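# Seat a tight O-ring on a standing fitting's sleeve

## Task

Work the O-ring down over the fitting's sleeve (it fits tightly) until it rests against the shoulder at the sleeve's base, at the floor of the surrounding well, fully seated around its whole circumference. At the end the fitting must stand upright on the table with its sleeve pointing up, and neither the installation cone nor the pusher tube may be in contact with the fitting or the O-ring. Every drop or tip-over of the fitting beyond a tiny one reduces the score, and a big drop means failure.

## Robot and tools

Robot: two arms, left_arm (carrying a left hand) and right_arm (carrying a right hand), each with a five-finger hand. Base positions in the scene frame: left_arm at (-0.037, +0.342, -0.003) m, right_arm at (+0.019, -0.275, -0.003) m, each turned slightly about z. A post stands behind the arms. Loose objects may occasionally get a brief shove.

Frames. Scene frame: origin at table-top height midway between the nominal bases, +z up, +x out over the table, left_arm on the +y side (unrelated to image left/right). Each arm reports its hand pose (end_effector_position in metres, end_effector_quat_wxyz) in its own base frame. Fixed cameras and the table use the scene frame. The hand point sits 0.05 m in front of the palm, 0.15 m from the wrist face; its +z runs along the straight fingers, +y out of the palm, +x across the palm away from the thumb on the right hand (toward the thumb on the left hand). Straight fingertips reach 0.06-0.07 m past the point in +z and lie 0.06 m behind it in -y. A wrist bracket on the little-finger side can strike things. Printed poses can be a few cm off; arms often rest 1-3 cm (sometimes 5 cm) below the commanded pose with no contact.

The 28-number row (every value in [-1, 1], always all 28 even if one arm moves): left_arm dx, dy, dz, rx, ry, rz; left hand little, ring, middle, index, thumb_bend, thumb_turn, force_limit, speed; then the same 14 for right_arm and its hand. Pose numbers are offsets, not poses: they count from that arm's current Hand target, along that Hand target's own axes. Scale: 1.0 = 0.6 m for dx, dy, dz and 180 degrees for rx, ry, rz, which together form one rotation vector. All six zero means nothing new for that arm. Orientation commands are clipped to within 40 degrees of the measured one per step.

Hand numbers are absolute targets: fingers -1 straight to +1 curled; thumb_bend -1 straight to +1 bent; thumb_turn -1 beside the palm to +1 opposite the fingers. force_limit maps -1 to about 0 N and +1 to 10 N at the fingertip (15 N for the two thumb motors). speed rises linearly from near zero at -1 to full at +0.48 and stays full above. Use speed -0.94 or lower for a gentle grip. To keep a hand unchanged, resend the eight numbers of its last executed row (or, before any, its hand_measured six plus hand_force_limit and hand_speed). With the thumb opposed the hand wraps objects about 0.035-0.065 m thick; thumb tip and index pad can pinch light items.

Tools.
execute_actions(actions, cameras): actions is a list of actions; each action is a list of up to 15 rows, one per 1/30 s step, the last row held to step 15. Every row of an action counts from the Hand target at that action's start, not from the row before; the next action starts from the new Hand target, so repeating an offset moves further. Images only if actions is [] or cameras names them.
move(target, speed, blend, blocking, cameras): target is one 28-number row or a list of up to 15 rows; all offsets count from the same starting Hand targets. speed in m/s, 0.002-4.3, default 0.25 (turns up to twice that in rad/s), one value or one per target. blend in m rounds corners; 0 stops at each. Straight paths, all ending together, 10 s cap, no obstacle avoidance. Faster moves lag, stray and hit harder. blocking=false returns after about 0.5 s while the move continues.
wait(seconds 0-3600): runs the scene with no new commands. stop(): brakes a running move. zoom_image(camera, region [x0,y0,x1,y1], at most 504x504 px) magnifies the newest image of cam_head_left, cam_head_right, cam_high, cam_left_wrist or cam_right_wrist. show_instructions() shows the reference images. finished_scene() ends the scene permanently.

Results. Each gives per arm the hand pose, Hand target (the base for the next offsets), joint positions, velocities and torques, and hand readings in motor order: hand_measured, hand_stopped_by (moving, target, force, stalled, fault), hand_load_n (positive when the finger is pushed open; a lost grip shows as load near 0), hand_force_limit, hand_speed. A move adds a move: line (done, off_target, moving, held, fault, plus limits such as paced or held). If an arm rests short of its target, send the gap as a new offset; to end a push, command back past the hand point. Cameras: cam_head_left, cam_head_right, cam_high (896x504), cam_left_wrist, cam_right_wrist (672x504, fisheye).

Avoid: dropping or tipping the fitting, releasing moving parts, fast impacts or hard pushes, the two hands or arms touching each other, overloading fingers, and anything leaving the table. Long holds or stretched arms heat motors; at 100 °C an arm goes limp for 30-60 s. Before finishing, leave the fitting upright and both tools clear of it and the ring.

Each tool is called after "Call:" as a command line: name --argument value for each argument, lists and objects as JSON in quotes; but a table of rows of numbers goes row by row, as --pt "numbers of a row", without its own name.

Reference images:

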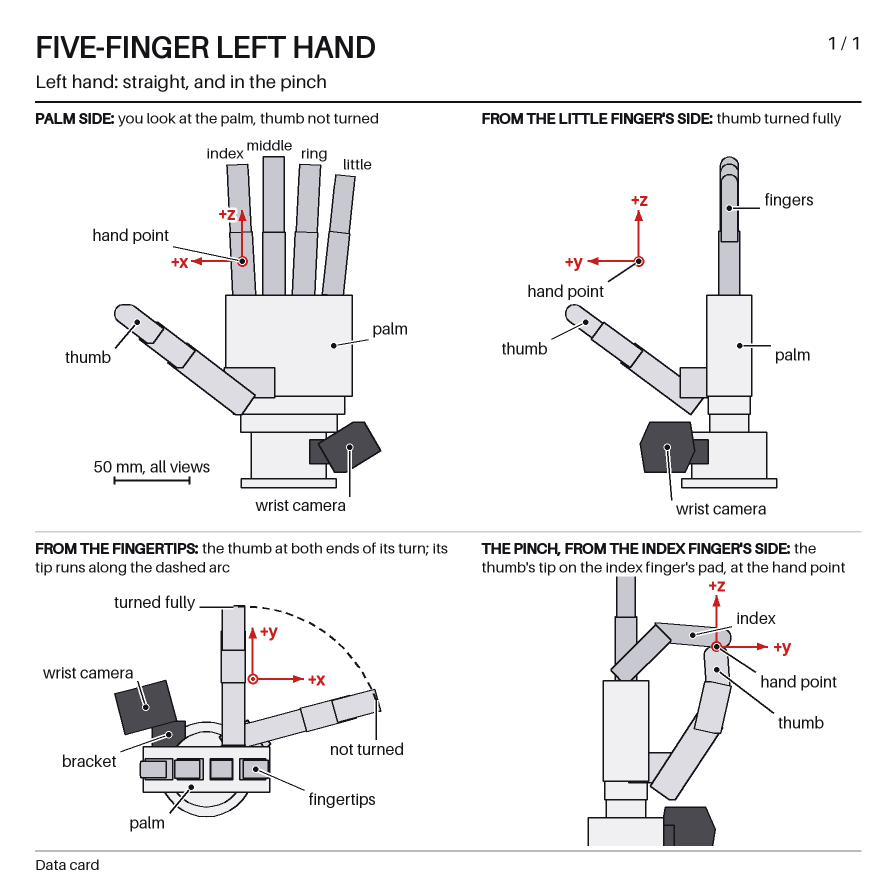

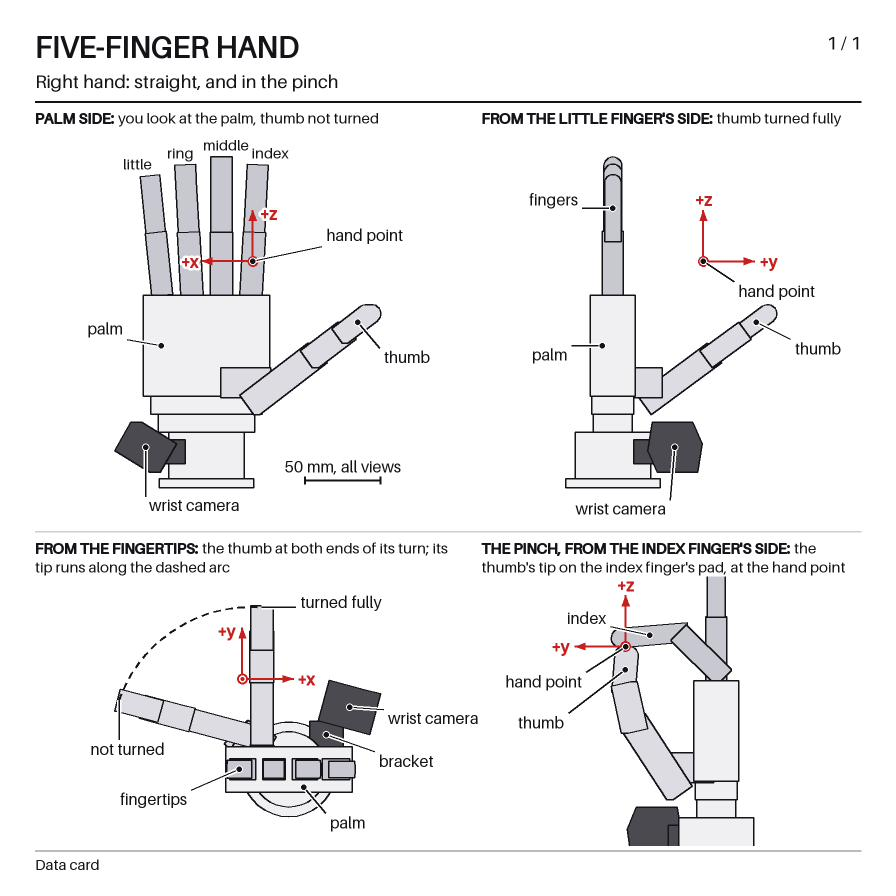

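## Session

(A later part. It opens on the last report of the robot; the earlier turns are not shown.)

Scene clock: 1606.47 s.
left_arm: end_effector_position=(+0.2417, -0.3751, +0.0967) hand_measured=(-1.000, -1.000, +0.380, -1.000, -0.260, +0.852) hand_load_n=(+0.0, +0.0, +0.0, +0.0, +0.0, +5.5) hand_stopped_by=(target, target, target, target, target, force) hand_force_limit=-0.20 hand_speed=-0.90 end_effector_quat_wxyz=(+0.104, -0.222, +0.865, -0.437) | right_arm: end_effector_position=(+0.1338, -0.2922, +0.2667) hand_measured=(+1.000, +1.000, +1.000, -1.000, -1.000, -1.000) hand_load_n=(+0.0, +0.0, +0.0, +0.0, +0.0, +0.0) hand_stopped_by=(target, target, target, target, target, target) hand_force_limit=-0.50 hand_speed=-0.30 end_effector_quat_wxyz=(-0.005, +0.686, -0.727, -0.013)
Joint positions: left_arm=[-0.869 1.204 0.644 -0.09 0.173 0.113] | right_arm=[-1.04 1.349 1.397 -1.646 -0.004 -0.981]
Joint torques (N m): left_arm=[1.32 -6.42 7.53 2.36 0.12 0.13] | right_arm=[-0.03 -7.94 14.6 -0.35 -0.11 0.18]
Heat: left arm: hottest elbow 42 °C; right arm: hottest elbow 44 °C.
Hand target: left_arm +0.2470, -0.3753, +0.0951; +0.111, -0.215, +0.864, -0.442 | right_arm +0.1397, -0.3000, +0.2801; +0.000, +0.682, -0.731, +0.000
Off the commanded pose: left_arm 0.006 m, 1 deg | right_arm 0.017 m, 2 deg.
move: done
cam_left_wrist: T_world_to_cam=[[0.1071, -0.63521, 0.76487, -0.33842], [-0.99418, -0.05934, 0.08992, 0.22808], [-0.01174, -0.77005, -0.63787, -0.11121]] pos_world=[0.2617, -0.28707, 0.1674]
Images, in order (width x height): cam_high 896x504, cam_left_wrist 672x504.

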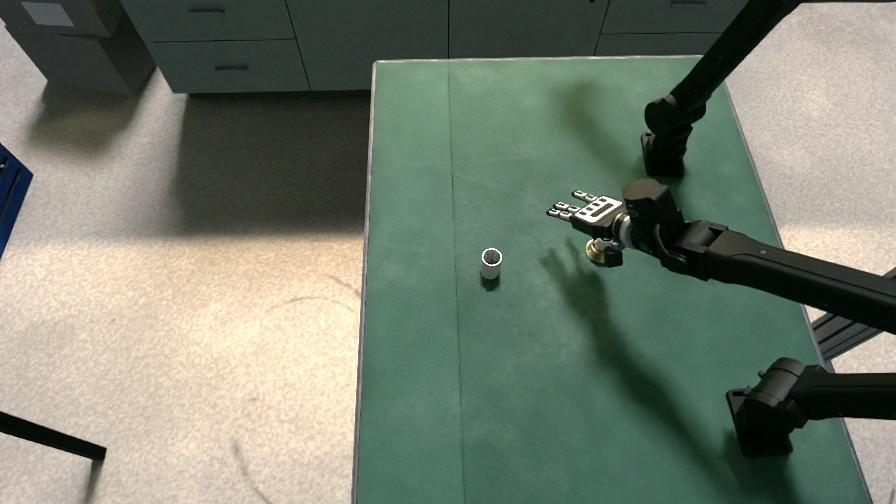

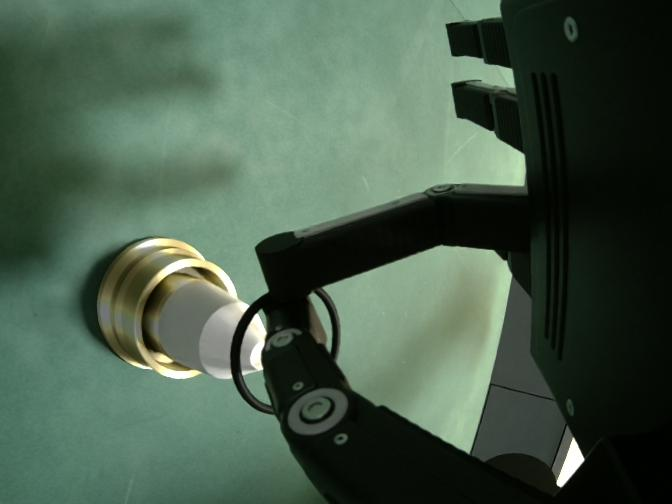

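Call:
move --target '[0.0002,0.0282,0.0162,0,0,0,-1,-1,0.38,-1,-0.26,0.95,-0.2,-0.9, 0,0,0,0,0,0,1,1,1,-1,-1,-1,-0.5,-0.3]' --speed 0.03 --cameras '["cam_left_wrist","cam_head_left"]'

Call:
zoom_image --camera "cam_left_wrist" --region '[100, 200, 370, 440]'

Call:
zoom_image --camera "cam_head_left" --region '[360, 290, 460, 380]'

Scene clock: 1618.90 s.
left_arm: end_effector_position=(+0.2409, -0.3741, +0.0785) hand_measured=(-1.000, -1.000, +0.380, -1.000, -0.260, +0.852) hand_load_n=(+0.0, +0.0, +0.0, -0.5, +0.0, +5.5) hand_stopped_by=(target, target, target, target, target, force) hand_force_limit=-0.20 hand_speed=-0.90 end_effector_quat_wxyz=(+0.105, -0.222, +0.865, -0.438) | right_arm: end_effector_position=(+0.1338, -0.2922, +0.2667) hand_measured=(+1.000, +1.000, +1.000, -1.000, -1.000, -1.000) hand_load_n=(+0.0, +0.0, +0.0, +0.0, +0.0, +0.0) hand_stopped_by=(target, target, target, target, target, target) hand_force_limit=-0.50 hand_speed=-0.30 end_effector_quat_wxyz=(-0.005, +0.686, -0.727, -0.013)
Joint positions: left_arm=[-0.869 1.236 0.61 -0.021 0.173 0.113] | right_arm=[-1.04 1.349 1.397 -1.646 -0.004 -0.981]
Joint torques (N m): left_arm=[1.14 -6.48 7.24 2.4 0.14 0.15] | right_arm=[-0.15 -8.35 14.5 -0.23 -0.1 0.19]
Heat: left arm: hottest elbow 42 °C; right arm: hottest elbow 44 °C.
Hand target: left_arm +0.2460, -0.3736, +0.0757; +0.111, -0.215, +0.864, -0.442 | right_arm +0.1397, -0.3000, +0.2801; +0.000, +0.682, -0.731, +0.000
Off the commanded pose: left_arm 0.006 m, 1 deg | right_arm 0.017 m, 2 deg.
move: done
cam_left_wrist: T_world_to_cam=[[0.10552, -0.63339, 0.7666, -0.32286], [-0.99436, -0.05905, 0.08809, 0.22921], [-0.01053, -0.77158, -0.63605, -0.12313]] pos_world=[0.26069, -0.28597, 0.149]
Images, in order (width x height): cam_head_left 896x504, cam_left_wrist 672x504.

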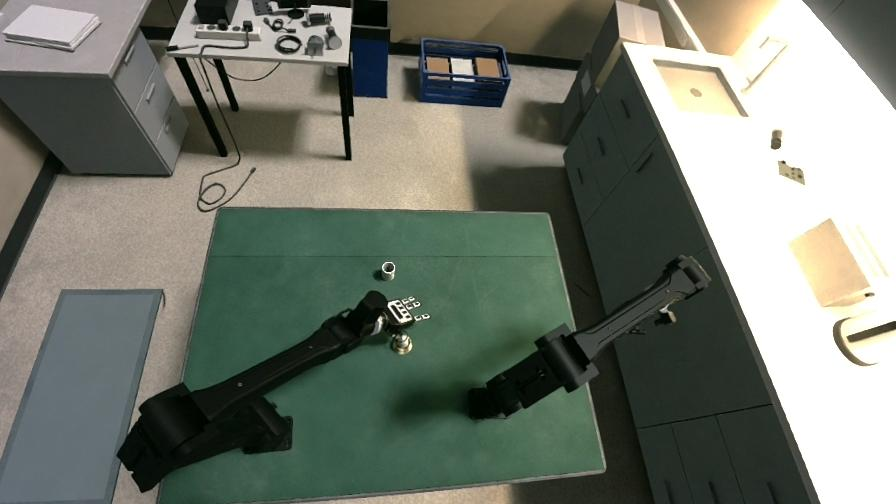

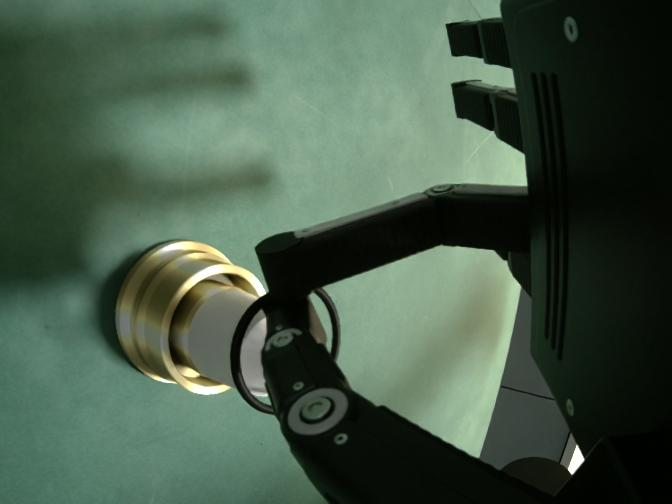

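Scaled by 1.867 from the camera's image (finer frame: 960x720).

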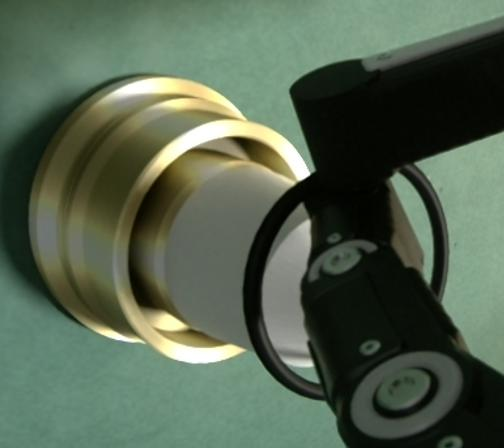

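Scaled by 5.040 from the camera's image (finer frame: 1280x720).

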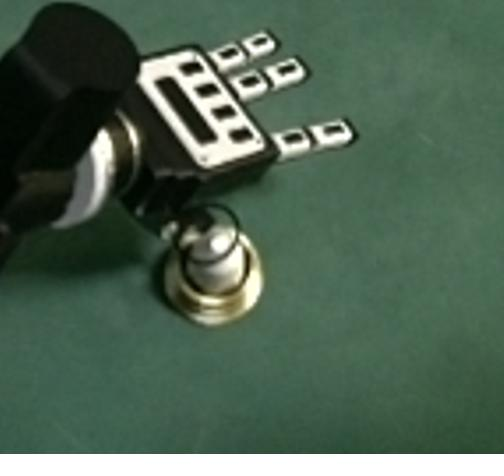

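Call:
move --target '[0.0,0.0065,0.0047,0,0,0,-1,-1,0.38,-1,-0.26,0.95,-0.2,-0.9, 0,0,0,0,0,0,1,1,1,-1,-1,-1,-0.5,-0.3]' --speed 0.03 --cameras '["cam_left_wrist","cam_head_left","cam_head_right"]'

Call:
zoom_image --camera "cam_head_left" --region '[380, 310, 430, 360]'

Call:
zoom_image --camera "cam_head_right" --region '[380, 310, 430, 360]'

Call:
zoom_image --camera "cam_left_wrist" --region '[200, 240, 370, 440]'

Scene clock: 1629.03 s.
left_arm: end_effector_position=(+0.2406, -0.3738, +0.0726) hand_measured=(-1.000, -1.000, +0.380, -1.000, -0.260, +0.852) hand_load_n=(+0.0, +0.0, +0.0, +0.0, +0.0, +5.5) hand_stopped_by=(target, target, target, target, target, force) hand_force_limit=-0.20 hand_speed=-0.90 end_effector_quat_wxyz=(+0.104, -0.222, +0.865, -0.437) | right_arm: end_effector_position=(+0.1338, -0.2922, +0.2667) hand_measured=(+1.000, +1.000, +1.000, -1.000, -1.000, -1.000) hand_load_n=(+0.0, +0.0, +0.0, +0.0, +0.0, +0.0) hand_stopped_by=(target, target, target, target, target, target) hand_force_limit=-0.50 hand_speed=-0.30 end_effector_quat_wxyz=(-0.005, +0.686, -0.727, -0.013)
Joint positions: left_arm=[-0.869 1.248 0.602 -0.005 0.173 0.113] | right_arm=[-1.04 1.349 1.397 -1.646 -0.004 -0.981]
Joint torques (N m): left_arm=[1.2 -6.59 7.27 2.39 0.13 0.15] | right_arm=[0.56 -8.53 14.39 -0.43 -0.09 0.17]
Heat: left arm: hottest elbow 42 °C; right arm: hottest elbow 44 °C.
Hand target: left_arm +0.2460, -0.3736, +0.0708; +0.111, -0.215, +0.864, -0.442 | right_arm +0.1397, -0.3000, +0.2801; +0.000, +0.682, -0.731, +0.000
Off the commanded pose: left_arm 0.006 m, 1 deg | right_arm 0.017 m, 2 deg.
move: done
cam_left_wrist: T_world_to_cam=[[0.1071, -0.63521, 0.76487, -0.31896], [-0.99418, -0.05934, 0.08992, 0.22924], [-0.01174, -0.77005, -0.63787, -0.12566]] pos_world=[0.2606, -0.28577, 0.1432]
Images, in order (width x height): cam_head_left 896x504, cam_head_right 896x504, cam_left_wrist 672x504.

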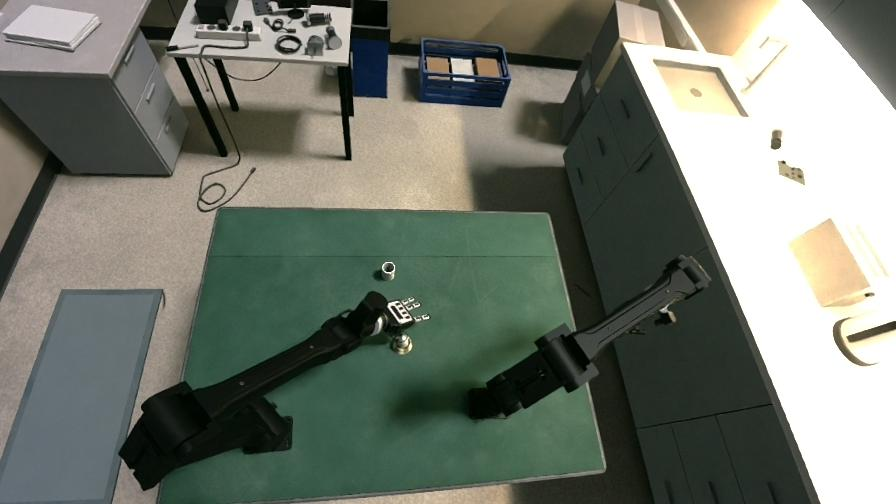

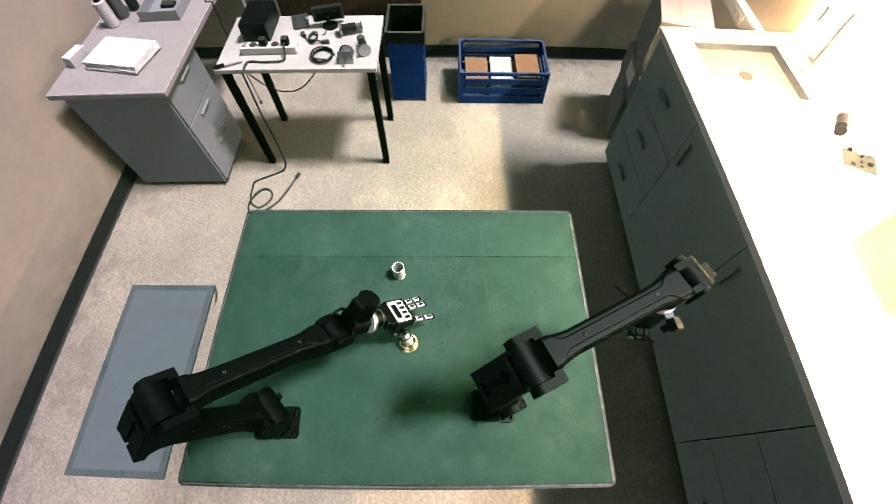

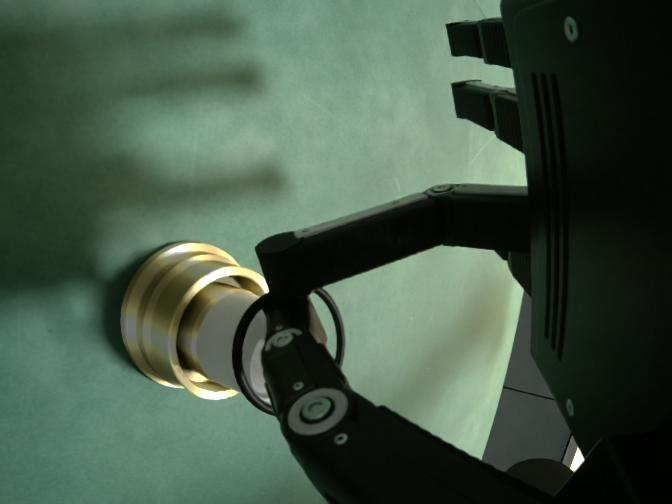

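Scaled by 10.080 from the camera's image (finer frame: 1280x720).

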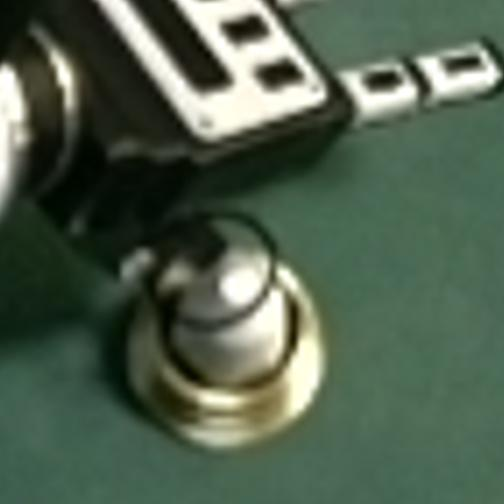

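Scaled by 10.080 from the camera's image (finer frame: 1280x720).

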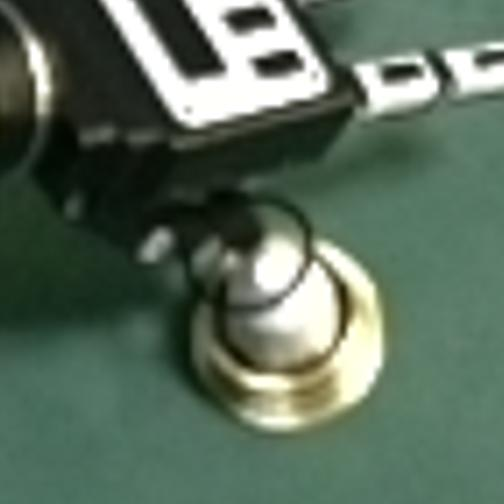

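Scaled by 2.520 from the camera's image (finer frame: 960x720).

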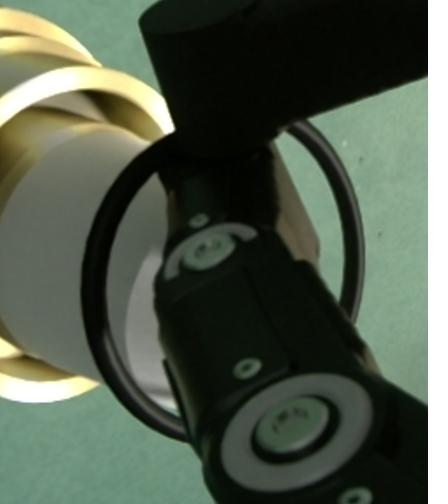

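Call:
move --target '[0.0,0.0049,0.0035,0,0,0,-1,-1,0.38,-1,-0.26,0.95,-0.2,-0.9, 0,0,0,0,0,0,1,1,1,-1,-1,-1,-0.5,-0.3]' --speed 0.03 --cameras '["cam_left_wrist","cam_head_left","cam_head_right"]'

Call:
zoom_image --camera "cam_head_left" --region '[380, 310, 430, 360]'

Call:
zoom_image --camera "cam_head_right" --region '[380, 310, 430, 360]'

Call:
zoom_image --camera "cam_left_wrist" --region '[200, 240, 370, 440]'

Scene clock: 1638.03 s.
left_arm: end_effector_position=(+0.2421, -0.3741, +0.0708) hand_measured=(-1.000, -1.000, +0.380, -1.000, -0.260, +0.852) hand_load_n=(+0.0, +0.0, +0.0, +0.0, +0.0, +5.5) hand_stopped_by=(target, target, target, target, target, force) hand_force_limit=-0.20 hand_speed=-0.90 end_effector_quat_wxyz=(+0.106, -0.220, +0.865, -0.438) | right_arm: end_effector_position=(+0.1338, -0.2922, +0.2667) hand_measured=(+1.000, +1.000, +1.000, -1.000, -1.000, -1.000) hand_load_n=(+0.5, +0.5, +0.0, +0.0, +0.0, +0.0) hand_stopped_by=(target, target, target, target, target, target) hand_force_limit=-0.50 hand_speed=-0.30 end_effector_quat_wxyz=(-0.005, +0.686, -0.727, -0.013)
Joint positions: left_arm=[-0.868 1.255 0.599 0.009 0.173 0.118] | right_arm=[-1.04 1.349 1.397 -1.646 -0.004 -0.981]
Joint torques (N m): left_arm=[1.38 -6.65 7.08 2.39 0.14 0.14] | right_arm=[-0.15 -7.94 14.54 -0.44 -0.06 0.17]
Heat: left arm: hottest elbow 41 °C; right arm: hottest elbow 44 °C.
Hand target: left_arm +0.2460, -0.3736, +0.0672; +0.111, -0.215, +0.864, -0.442 | right_arm +0.1397, -0.3000, +0.2801; +0.000, +0.682, -0.731, +0.000
Off the commanded pose: left_arm 0.005 m, 1 deg | right_arm 0.017 m, 2 deg.
move: done
cam_left_wrist: T_world_to_cam=[[0.10149, -0.63397, 0.76667, -0.31627], [-0.9948, -0.05792, 0.08379, 0.23201], [-0.00872, -0.77118, -0.63655, -0.12824]] pos_world=[0.26179, -0.28597, 0.14139]
Images, in order (width x height): cam_head_left 896x504, cam_head_right 896x504, cam_left_wrist 672x504.

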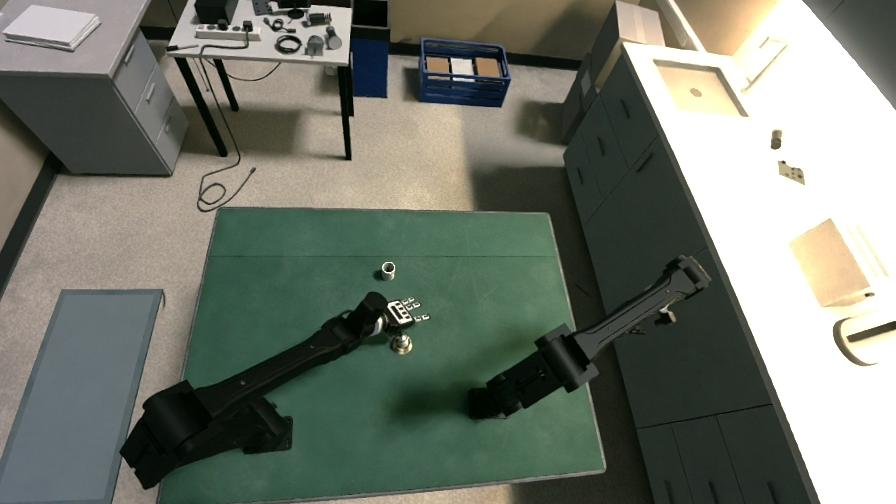

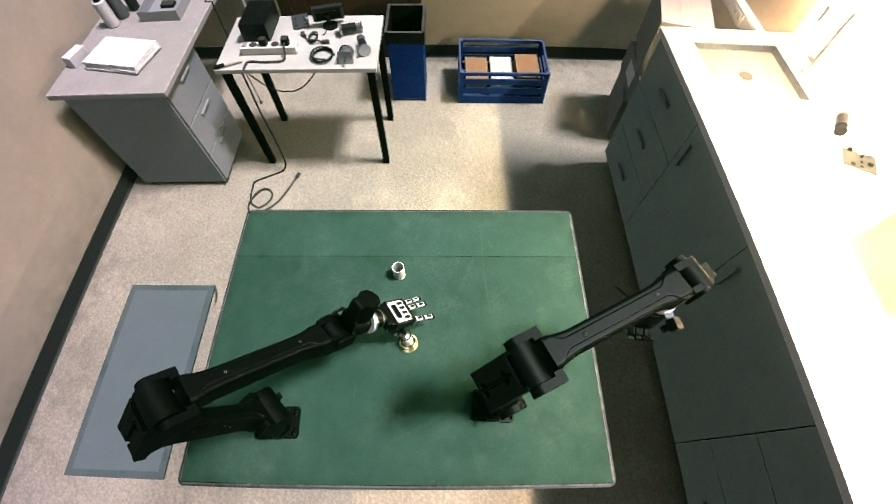

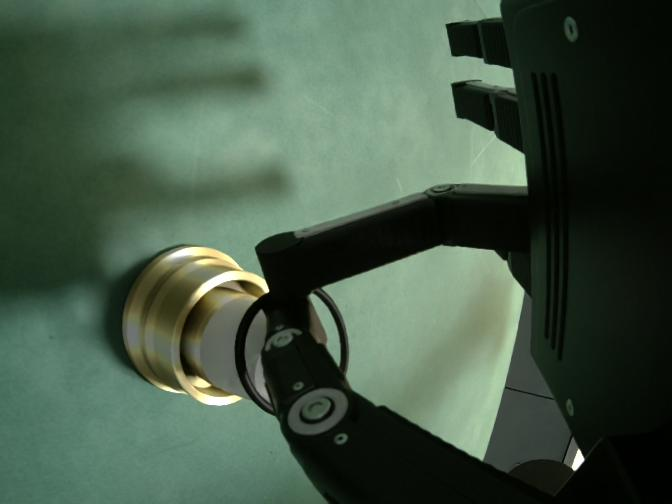

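Scaled by 10.080 from the camera's image (finer frame: 1280x720).

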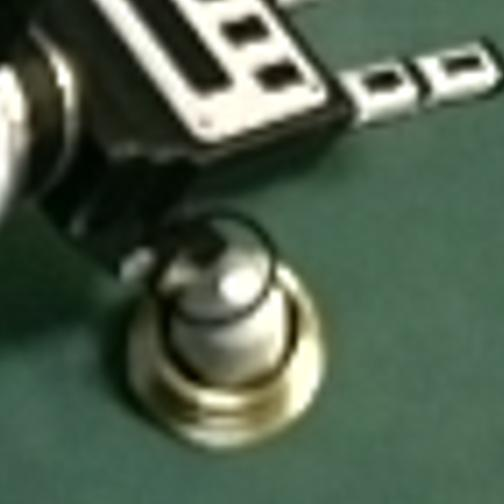

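Scaled by 10.080 from the camera's image (finer frame: 1280x720).

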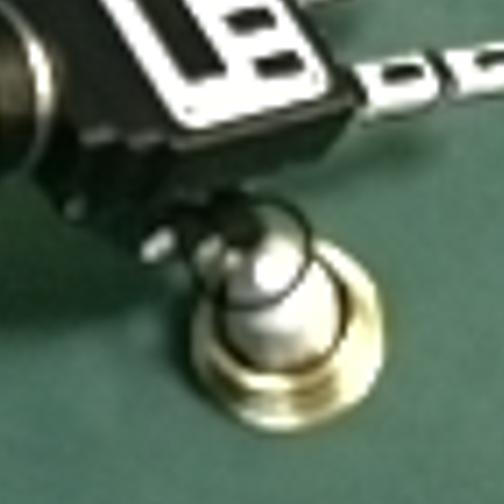

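Scaled by 2.520 from the camera's image (finer frame: 960x720).

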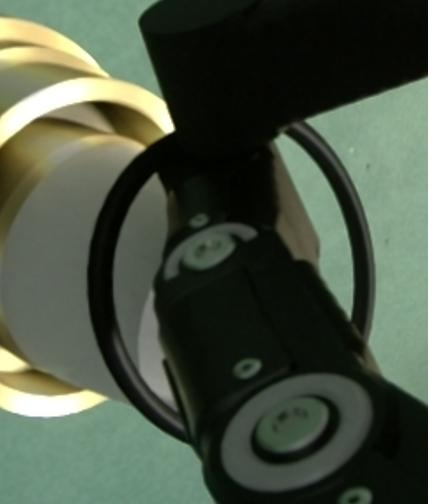

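Call:
move --pt "0.0 -0.0108 -0.0078 0 0 0 -1 -1 0.38 -1 -0.26 0.95 -0.2 -0.9 0 0 0 0 0 0 1 1 1 -1 -1 -1 -0.5 -0.3" --pt "0.0 -0.0108 -0.0078 0 0 0 -1 -1 0.38 -1 -0.26 0.78 -0.2 -0.95 0 0 0 0 0 0 1 1 1 -1 -1 -1 -0.5 -0.3" --speed 0.03 --cameras '["cam_left_wrist","cam_head_left","cam_head_right"]'

Call:
zoom_image --camera "cam_head_left" --region '[380, 310, 430, 360]'

Call:
zoom_image --camera "cam_head_right" --region '[380, 310, 430, 360]'

Call:
zoom_image --camera "cam_left_wrist" --region '[200, 240, 370, 440]'

Scene clock: 1661.10 s.
left_arm: end_effector_position=(+0.2430, -0.3734, +0.0706) hand_measured=(-1.000, -1.000, +0.380, -1.000, -0.260, +0.780) hand_load_n=(+0.0, +0.0, +0.0, +0.0, +0.0, +0.0) hand_stopped_by=(target, target, target, target, target, target) hand_force_limit=-0.20 hand_speed=-0.95 end_effector_quat_wxyz=(+0.108, -0.218, +0.865, -0.438) | right_arm: end_effector_position=(+0.1338, -0.2922, +0.2667) hand_measured=(+1.000, +1.000, +1.000, -1.000, -1.000, -1.000) hand_load_n=(+0.0, +0.0, +0.0, +0.0, +0.0, +0.0) hand_stopped_by=(target, target, target, target, target, target) hand_force_limit=-0.50 hand_speed=-0.30 end_effector_quat_wxyz=(-0.005, +0.686, -0.727, -0.013)
Joint positions: left_arm=[-0.866 1.255 0.599 0.009 0.173 0.124] | right_arm=[-1.04 1.349 1.397 -1.646 -0.004 -0.981]
Joint torques (N m): left_arm=[1.26 -7.77 8.02 1.29 0.13 0.14] | right_arm=[-0.15 -8.12 14.6 -0.34 -0.1 0.15]
Heat: left arm: hottest elbow 41 °C; right arm: hottest elbow 44 °C.
Hand target: left_arm +0.2460, -0.3736, +0.0752; +0.111, -0.215, +0.864, -0.442 | right_arm +0.1397, -0.3000, +0.2801; +0.000, +0.682, -0.731, +0.000
Off the commanded pose: left_arm 0.006 m, 1 deg | right_arm 0.017 m, 2 deg.
move: done
cam_left_wrist: T_world_to_cam=[[0.09683, -0.63593, 0.76564, -0.31542], [-0.99527, -0.05607, 0.0793, 0.234], [-0.0075, -0.7697, -0.63836, -0.12745]] pos_world=[0.26248, -0.28557, 0.14158]
Images, in order (width x height): cam_head_left 896x504, cam_head_right 896x504, cam_left_wrist 672x504.

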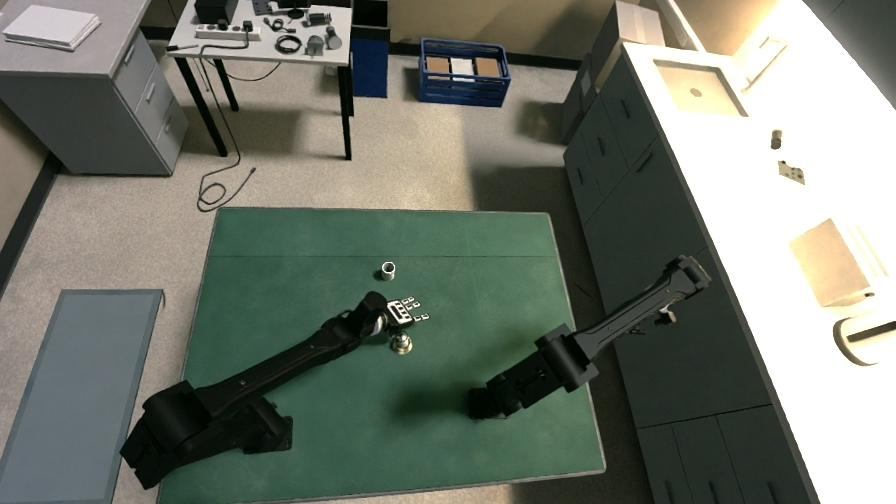

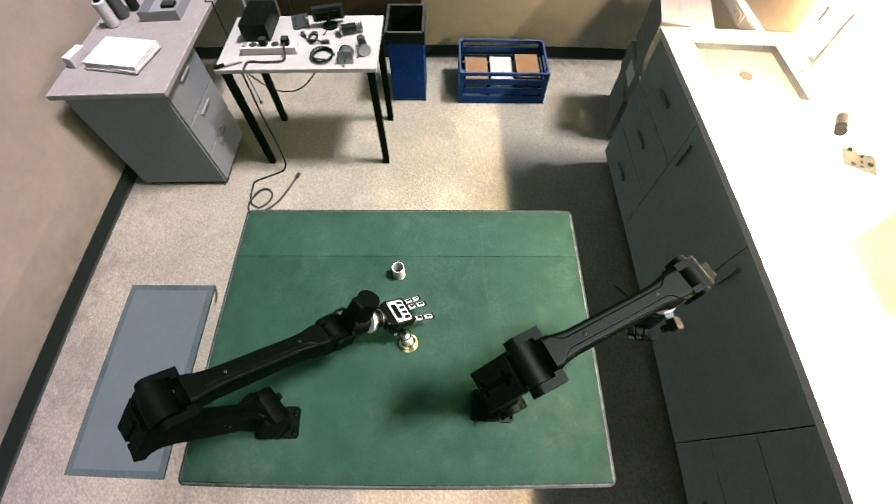

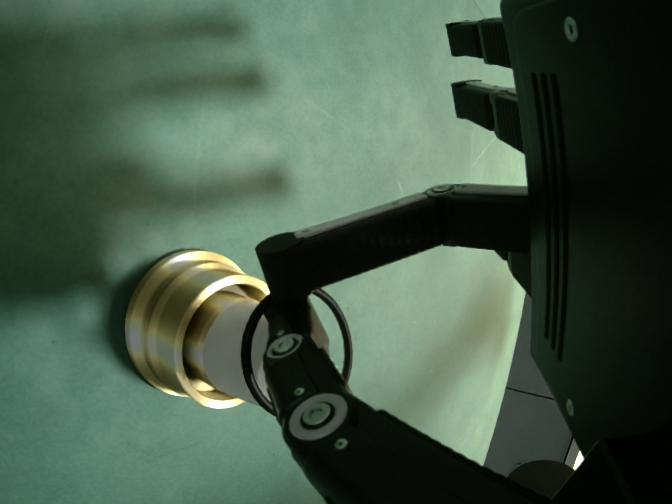

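Scaled by 10.080 from the camera's image (finer frame: 1280x720).

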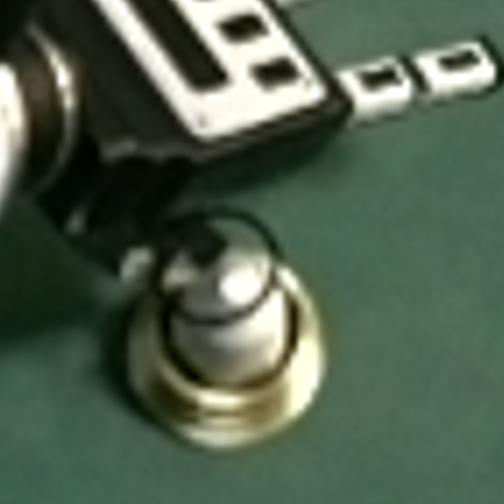

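Scaled by 10.080 from the camera's image (finer frame: 1280x720).

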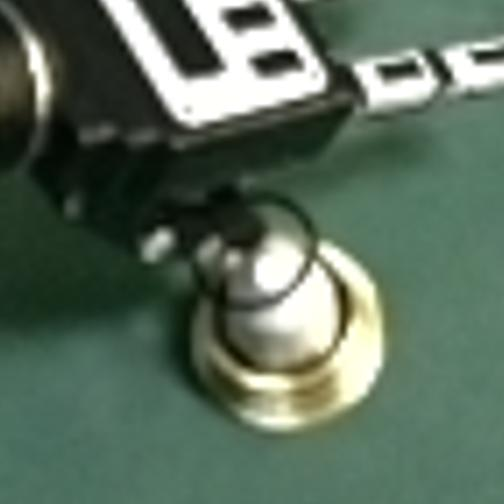

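Scaled by 2.520 from the camera's image (finer frame: 960x720).

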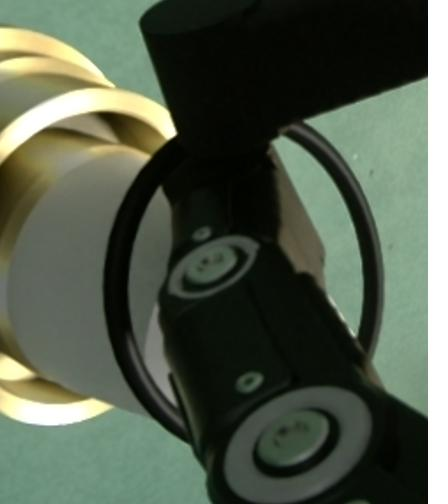

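Call:
move --target '[0,0,0,0,0,0,-1,-1,0.2,-1,-0.26,0.78,-0.2,-0.9, 0,0,0,0,0,0,1,1,1,-1,-1,-1,-0.5,-0.3]' --speed 0.03 --cameras '["cam_left_wrist","cam_head_left","cam_head_right"]'

Call:
zoom_image --camera "cam_head_left" --region '[380, 310, 430, 360]'

Call:
zoom_image --camera "cam_left_wrist" --region '[200, 240, 370, 440]'

Scene clock: 1674.30 s.
left_arm: end_effector_position=(+0.2426, -0.3738, +0.0708) hand_measured=(-1.000, -1.000, +0.200, -1.000, -0.260, +0.780) hand_load_n=(+0.0, -0.5, +0.0, +0.0, +0.0, +0.0) hand_stopped_by=(target, target, target, target, target, target) hand_force_limit=-0.20 hand_speed=-0.90 end_effector_quat_wxyz=(+0.106, -0.222, +0.864, -0.438) | right_arm: end_effector_position=(+0.1338, -0.2922, +0.2667) hand_measured=(+1.000, +1.000, +1.000, -1.000, -1.000, -1.000) hand_load_n=(+0.0, +0.0, +0.0, +0.0, +0.0, +0.0) hand_stopped_by=(target, target, target, target, target, target) hand_force_limit=-0.50 hand_speed=-0.30 end_effector_quat_wxyz=(-0.005, +0.686, -0.727, -0.013)
Joint positions: left_arm=[-0.866 1.255 0.599 0.009 0.173 0.115] | right_arm=[-1.04 1.349 1.397 -1.646 -0.004 -0.981]
Joint torques (N m): left_arm=[1.26 -7.65 7.99 1.36 0.14 0.14] | right_arm=[0.09 -8.35 14.53 -0.4 -0.03 0.15]
Heat: left arm: hottest elbow 41 °C; right arm: hottest elbow 44 °C.
Hand target: left_arm +0.2460, -0.3736, +0.0752; +0.111, -0.215, +0.864, -0.442 | right_arm +0.1397, -0.3000, +0.2801; +0.000, +0.682, -0.731, +0.000
Off the commanded pose: left_arm 0.006 m, 1 deg | right_arm 0.017 m, 2 deg.
move: done
cam_left_wrist: T_world_to_cam=[[0.10533, -0.63272, 0.76718, -0.31668], [-0.99441, -0.06117, 0.08607, 0.2309], [-0.00753, -0.77196, -0.63563, -0.12866]] pos_world=[0.26199, -0.28557, 0.1413]
Images, in order (width x height): cam_head_left 896x504, cam_head_right 896x504, cam_left_wrist 672x504.

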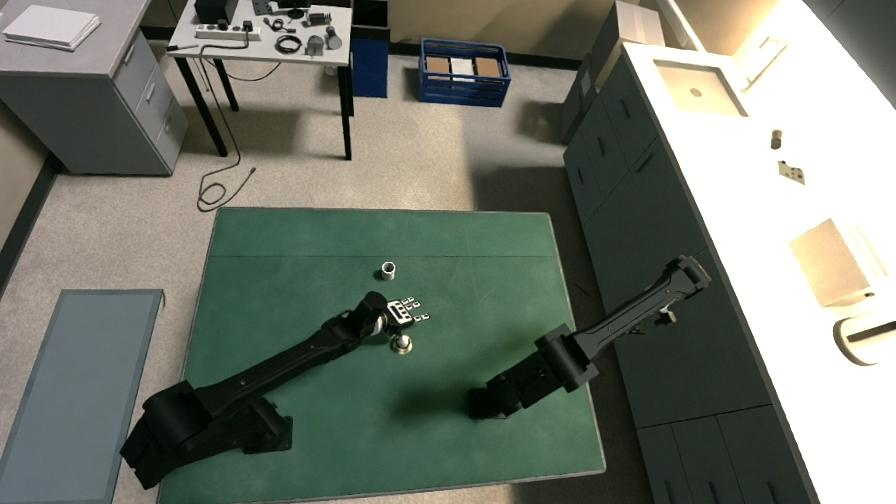

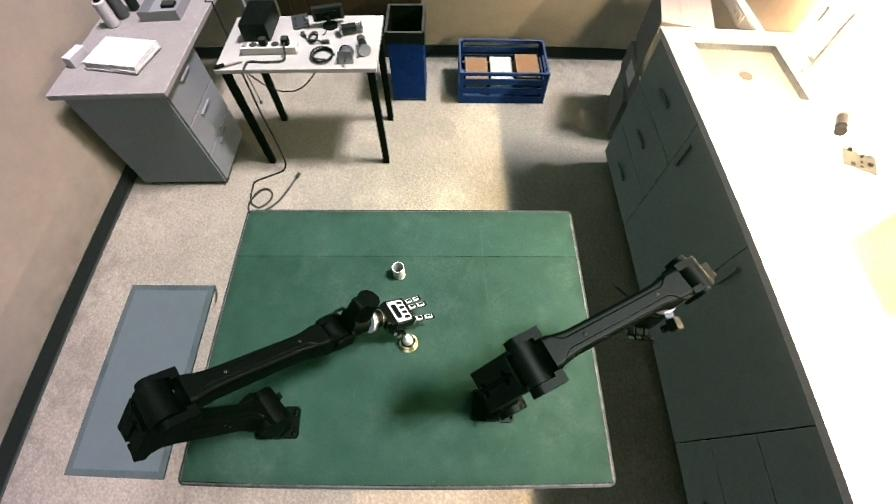

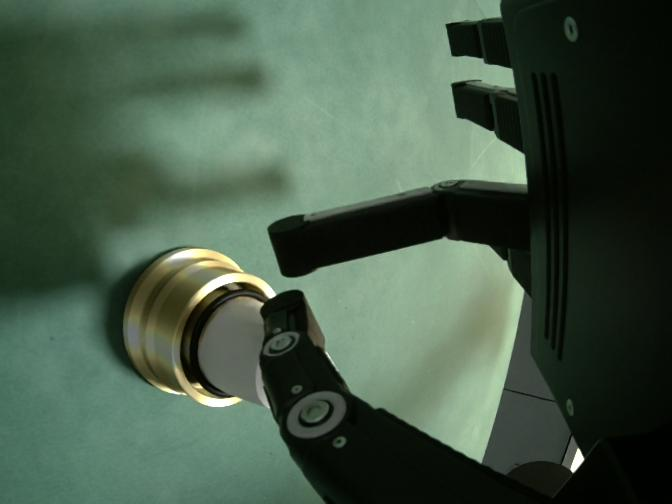

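Scaled by 10.080 from the camera's image (finer frame: 1280x720).

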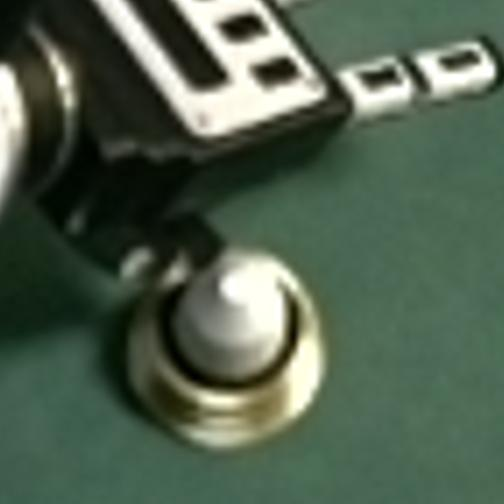

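Scaled by 2.520 from the camera's image (finer frame: 960x720).

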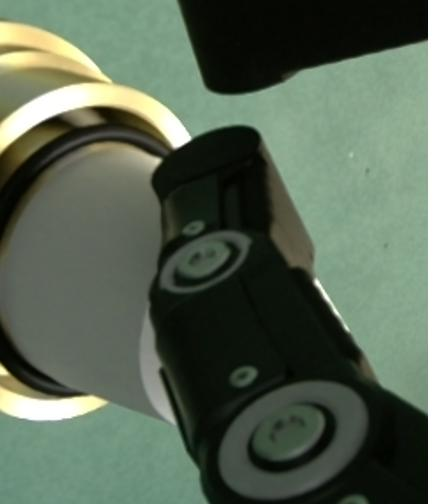

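Call:
move --target '[0,-0.135,-0.0976,0,0,0,-1,-1,0.2,-1,-0.26,0.78,-0.2,-0.9, 0,0,0,0,0,0,1,1,1,-1,-1,-1,-0.5,-0.3]' --speed 0.08 --cameras '["cam_left_wrist","cam_head_left","cam_high"]'

Call:
zoom_image --camera "cam_left_wrist" --region '[80, 180, 280, 380]'

Scene clock: 1680.00 s.
left_arm: end_effector_position=(+0.2333, -0.3631, +0.1457) hand_measured=(-1.000, -1.000, +0.200, -1.000, -0.260, +0.780) hand_load_n=(+0.0, +0.0, +0.0, +0.0, +0.0, +0.0) hand_stopped_by=(target, target, target, target, target, target) hand_force_limit=-0.20 hand_speed=-0.90 end_effector_quat_wxyz=(+0.098, -0.227, +0.872, -0.422) | right_arm: end_effector_position=(+0.1338, -0.2922, +0.2667) hand_measured=(+1.000, +1.000, +1.000, -1.000, -1.000, -1.000) hand_load_n=(+0.0, +0.0, +0.0, +0.0, +0.0, +0.0) hand_stopped_by=(target, target, target, target, target, target) hand_force_limit=-0.50 hand_speed=-0.30 end_effector_quat_wxyz=(-0.005, +0.686, -0.727, -0.013)
Joint positions: left_arm=[-0.866 1.098 0.728 -0.317 0.173 0.113] | right_arm=[-1.04 1.349 1.397 -1.646 -0.004 -0.981]
Joint torques (N m): left_arm=[1.26 -6.89 12.92 0.92 0.13 0.16] | right_arm=[-0.03 -8 14.71 -0.29 -0.07 0.19]
Heat: left arm: hottest elbow 41 °C; right arm: hottest elbow 44 °C.
Hand target: left_arm +0.2458, -0.3735, +0.1752; +0.111, -0.215, +0.864, -0.442 | right_arm +0.1397, -0.3000, +0.2801; +0.000, +0.682, -0.731, +0.000
Off the commanded pose: left_arm 0.034 m, 3 deg | right_arm 0.017 m, 2 deg.
move: off_target (left_arm)
cam_left_wrist: T_world_to_cam=[[0.12703, -0.65603, 0.74397, -0.37655], [-0.99159, -0.06516, 0.11185, 0.2101], [-0.0249, -0.75192, -0.65878, -0.05807]] pos_world=[0.25472, -0.277, 0.21838]
Images, in order (width x height): cam_head_left 896x504, cam_high 896x504, cam_left_wrist 672x504.

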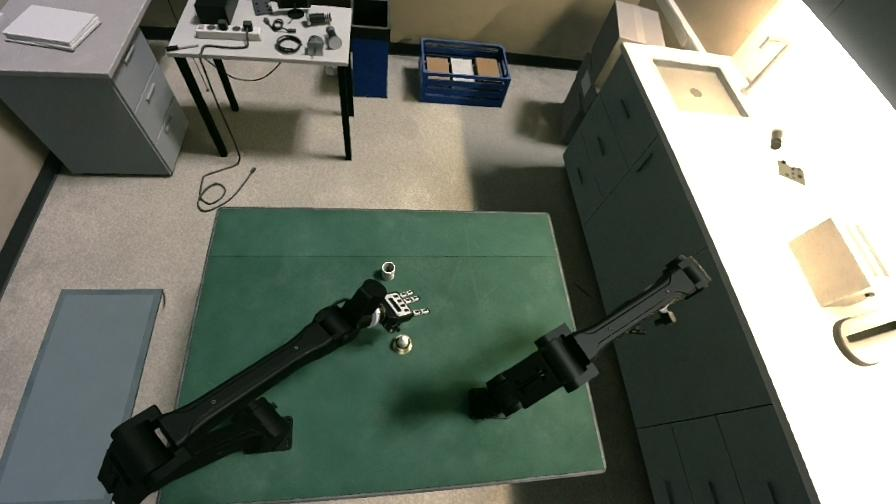

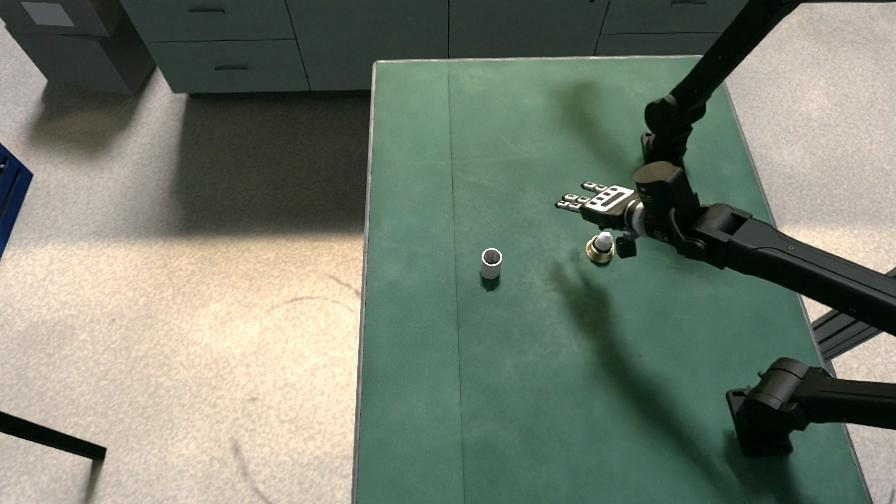

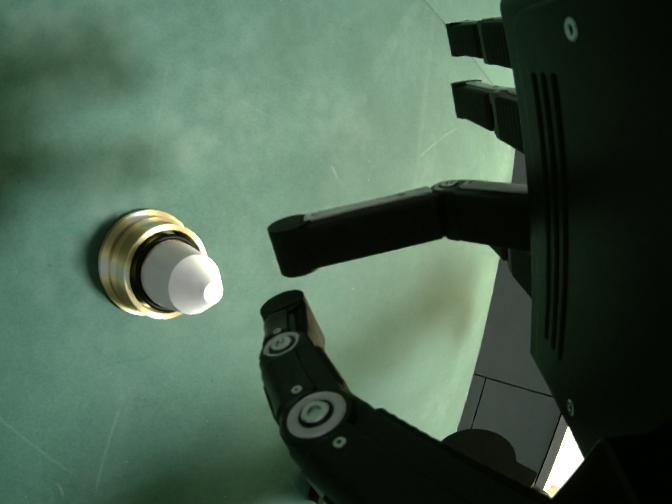

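Scaled by 2.520 from the camera's image (finer frame: 960x720).

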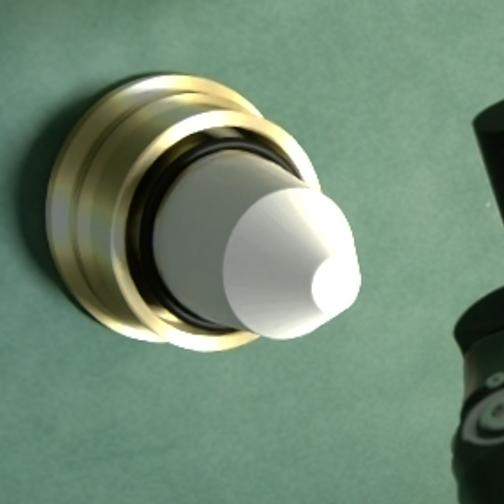

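Call:
move --target '[-0.3273,-0.0642,0.1042,-0.0012,-0.0656,-0.0482,-1,-1,-0.4,-0.4,-1,1,-0.2,-0.3, 0,0,0,0,0,0,1,1,1,-1,-1,-1,-0.5,-0.3]' --speed 0.15 --cameras '["cam_left_wrist"]'

Scene clock: 1707.70 s.
left_arm: end_effector_position=(+0.4322, -0.3314, +0.1465) hand_measured=(-1.000, -1.000, -0.400, -0.400, -1.000, +1.000) hand_load_n=(+0.0, +0.0, +0.0, +0.0, +0.0, +0.0) hand_stopped_by=(target, target, target, target, target, target) hand_force_limit=-0.20 hand_speed=-0.30 end_effector_quat_wxyz=(+0.146, -0.343, +0.837, -0.400) | right_arm: end_effector_position=(+0.1338, -0.2922, +0.2667) hand_measured=(+1.000, +1.000, +1.000, -1.000, -1.000, -1.000) hand_load_n=(+0.0, +0.0, +0.0, +0.0, +0.0, +0.0) hand_stopped_by=(target, target, target, target, target, target) hand_force_limit=-0.50 hand_speed=-0.30 end_effector_quat_wxyz=(-0.005, +0.686, -0.727, -0.013)
Joint positions: left_arm=[-0.535 1.431 1.026 -0.308 0.227 0.155] | right_arm=[-1.04 1.349 1.397 -1.646 -0.004 -0.981]
Joint torques (N m): left_arm=[1.03 -10.23 12.86 2.29 0.19 0.14] | right_arm=[0.09 -8.18 14.52 -0.32 -0.08 0.2]
Heat: left arm: hottest elbow 44 °C; right arm: hottest elbow 44 °C.
Hand target: left_arm +0.4536, -0.3458, +0.1701; +0.165, -0.325, +0.830, -0.423 | right_arm +0.1397, -0.3000, +0.2801; +0.000, +0.682, -0.731, +0.000
Off the commanded pose: left_arm 0.035 m, 4 deg | right_arm 0.017 m, 2 deg.
move: off_target (left_arm)
cam_left_wrist: T_world_to_cam=[[0.30637, -0.60503, 0.7349, -0.44093], [-0.93819, -0.32253, 0.12558, 0.29889], [0.16104, -0.72795, -0.66645, -0.10012]] pos_world=[0.43162, -0.24326, 0.21978]

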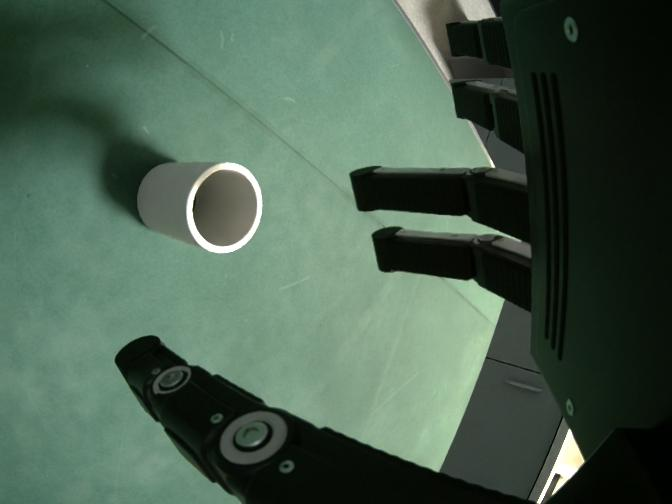

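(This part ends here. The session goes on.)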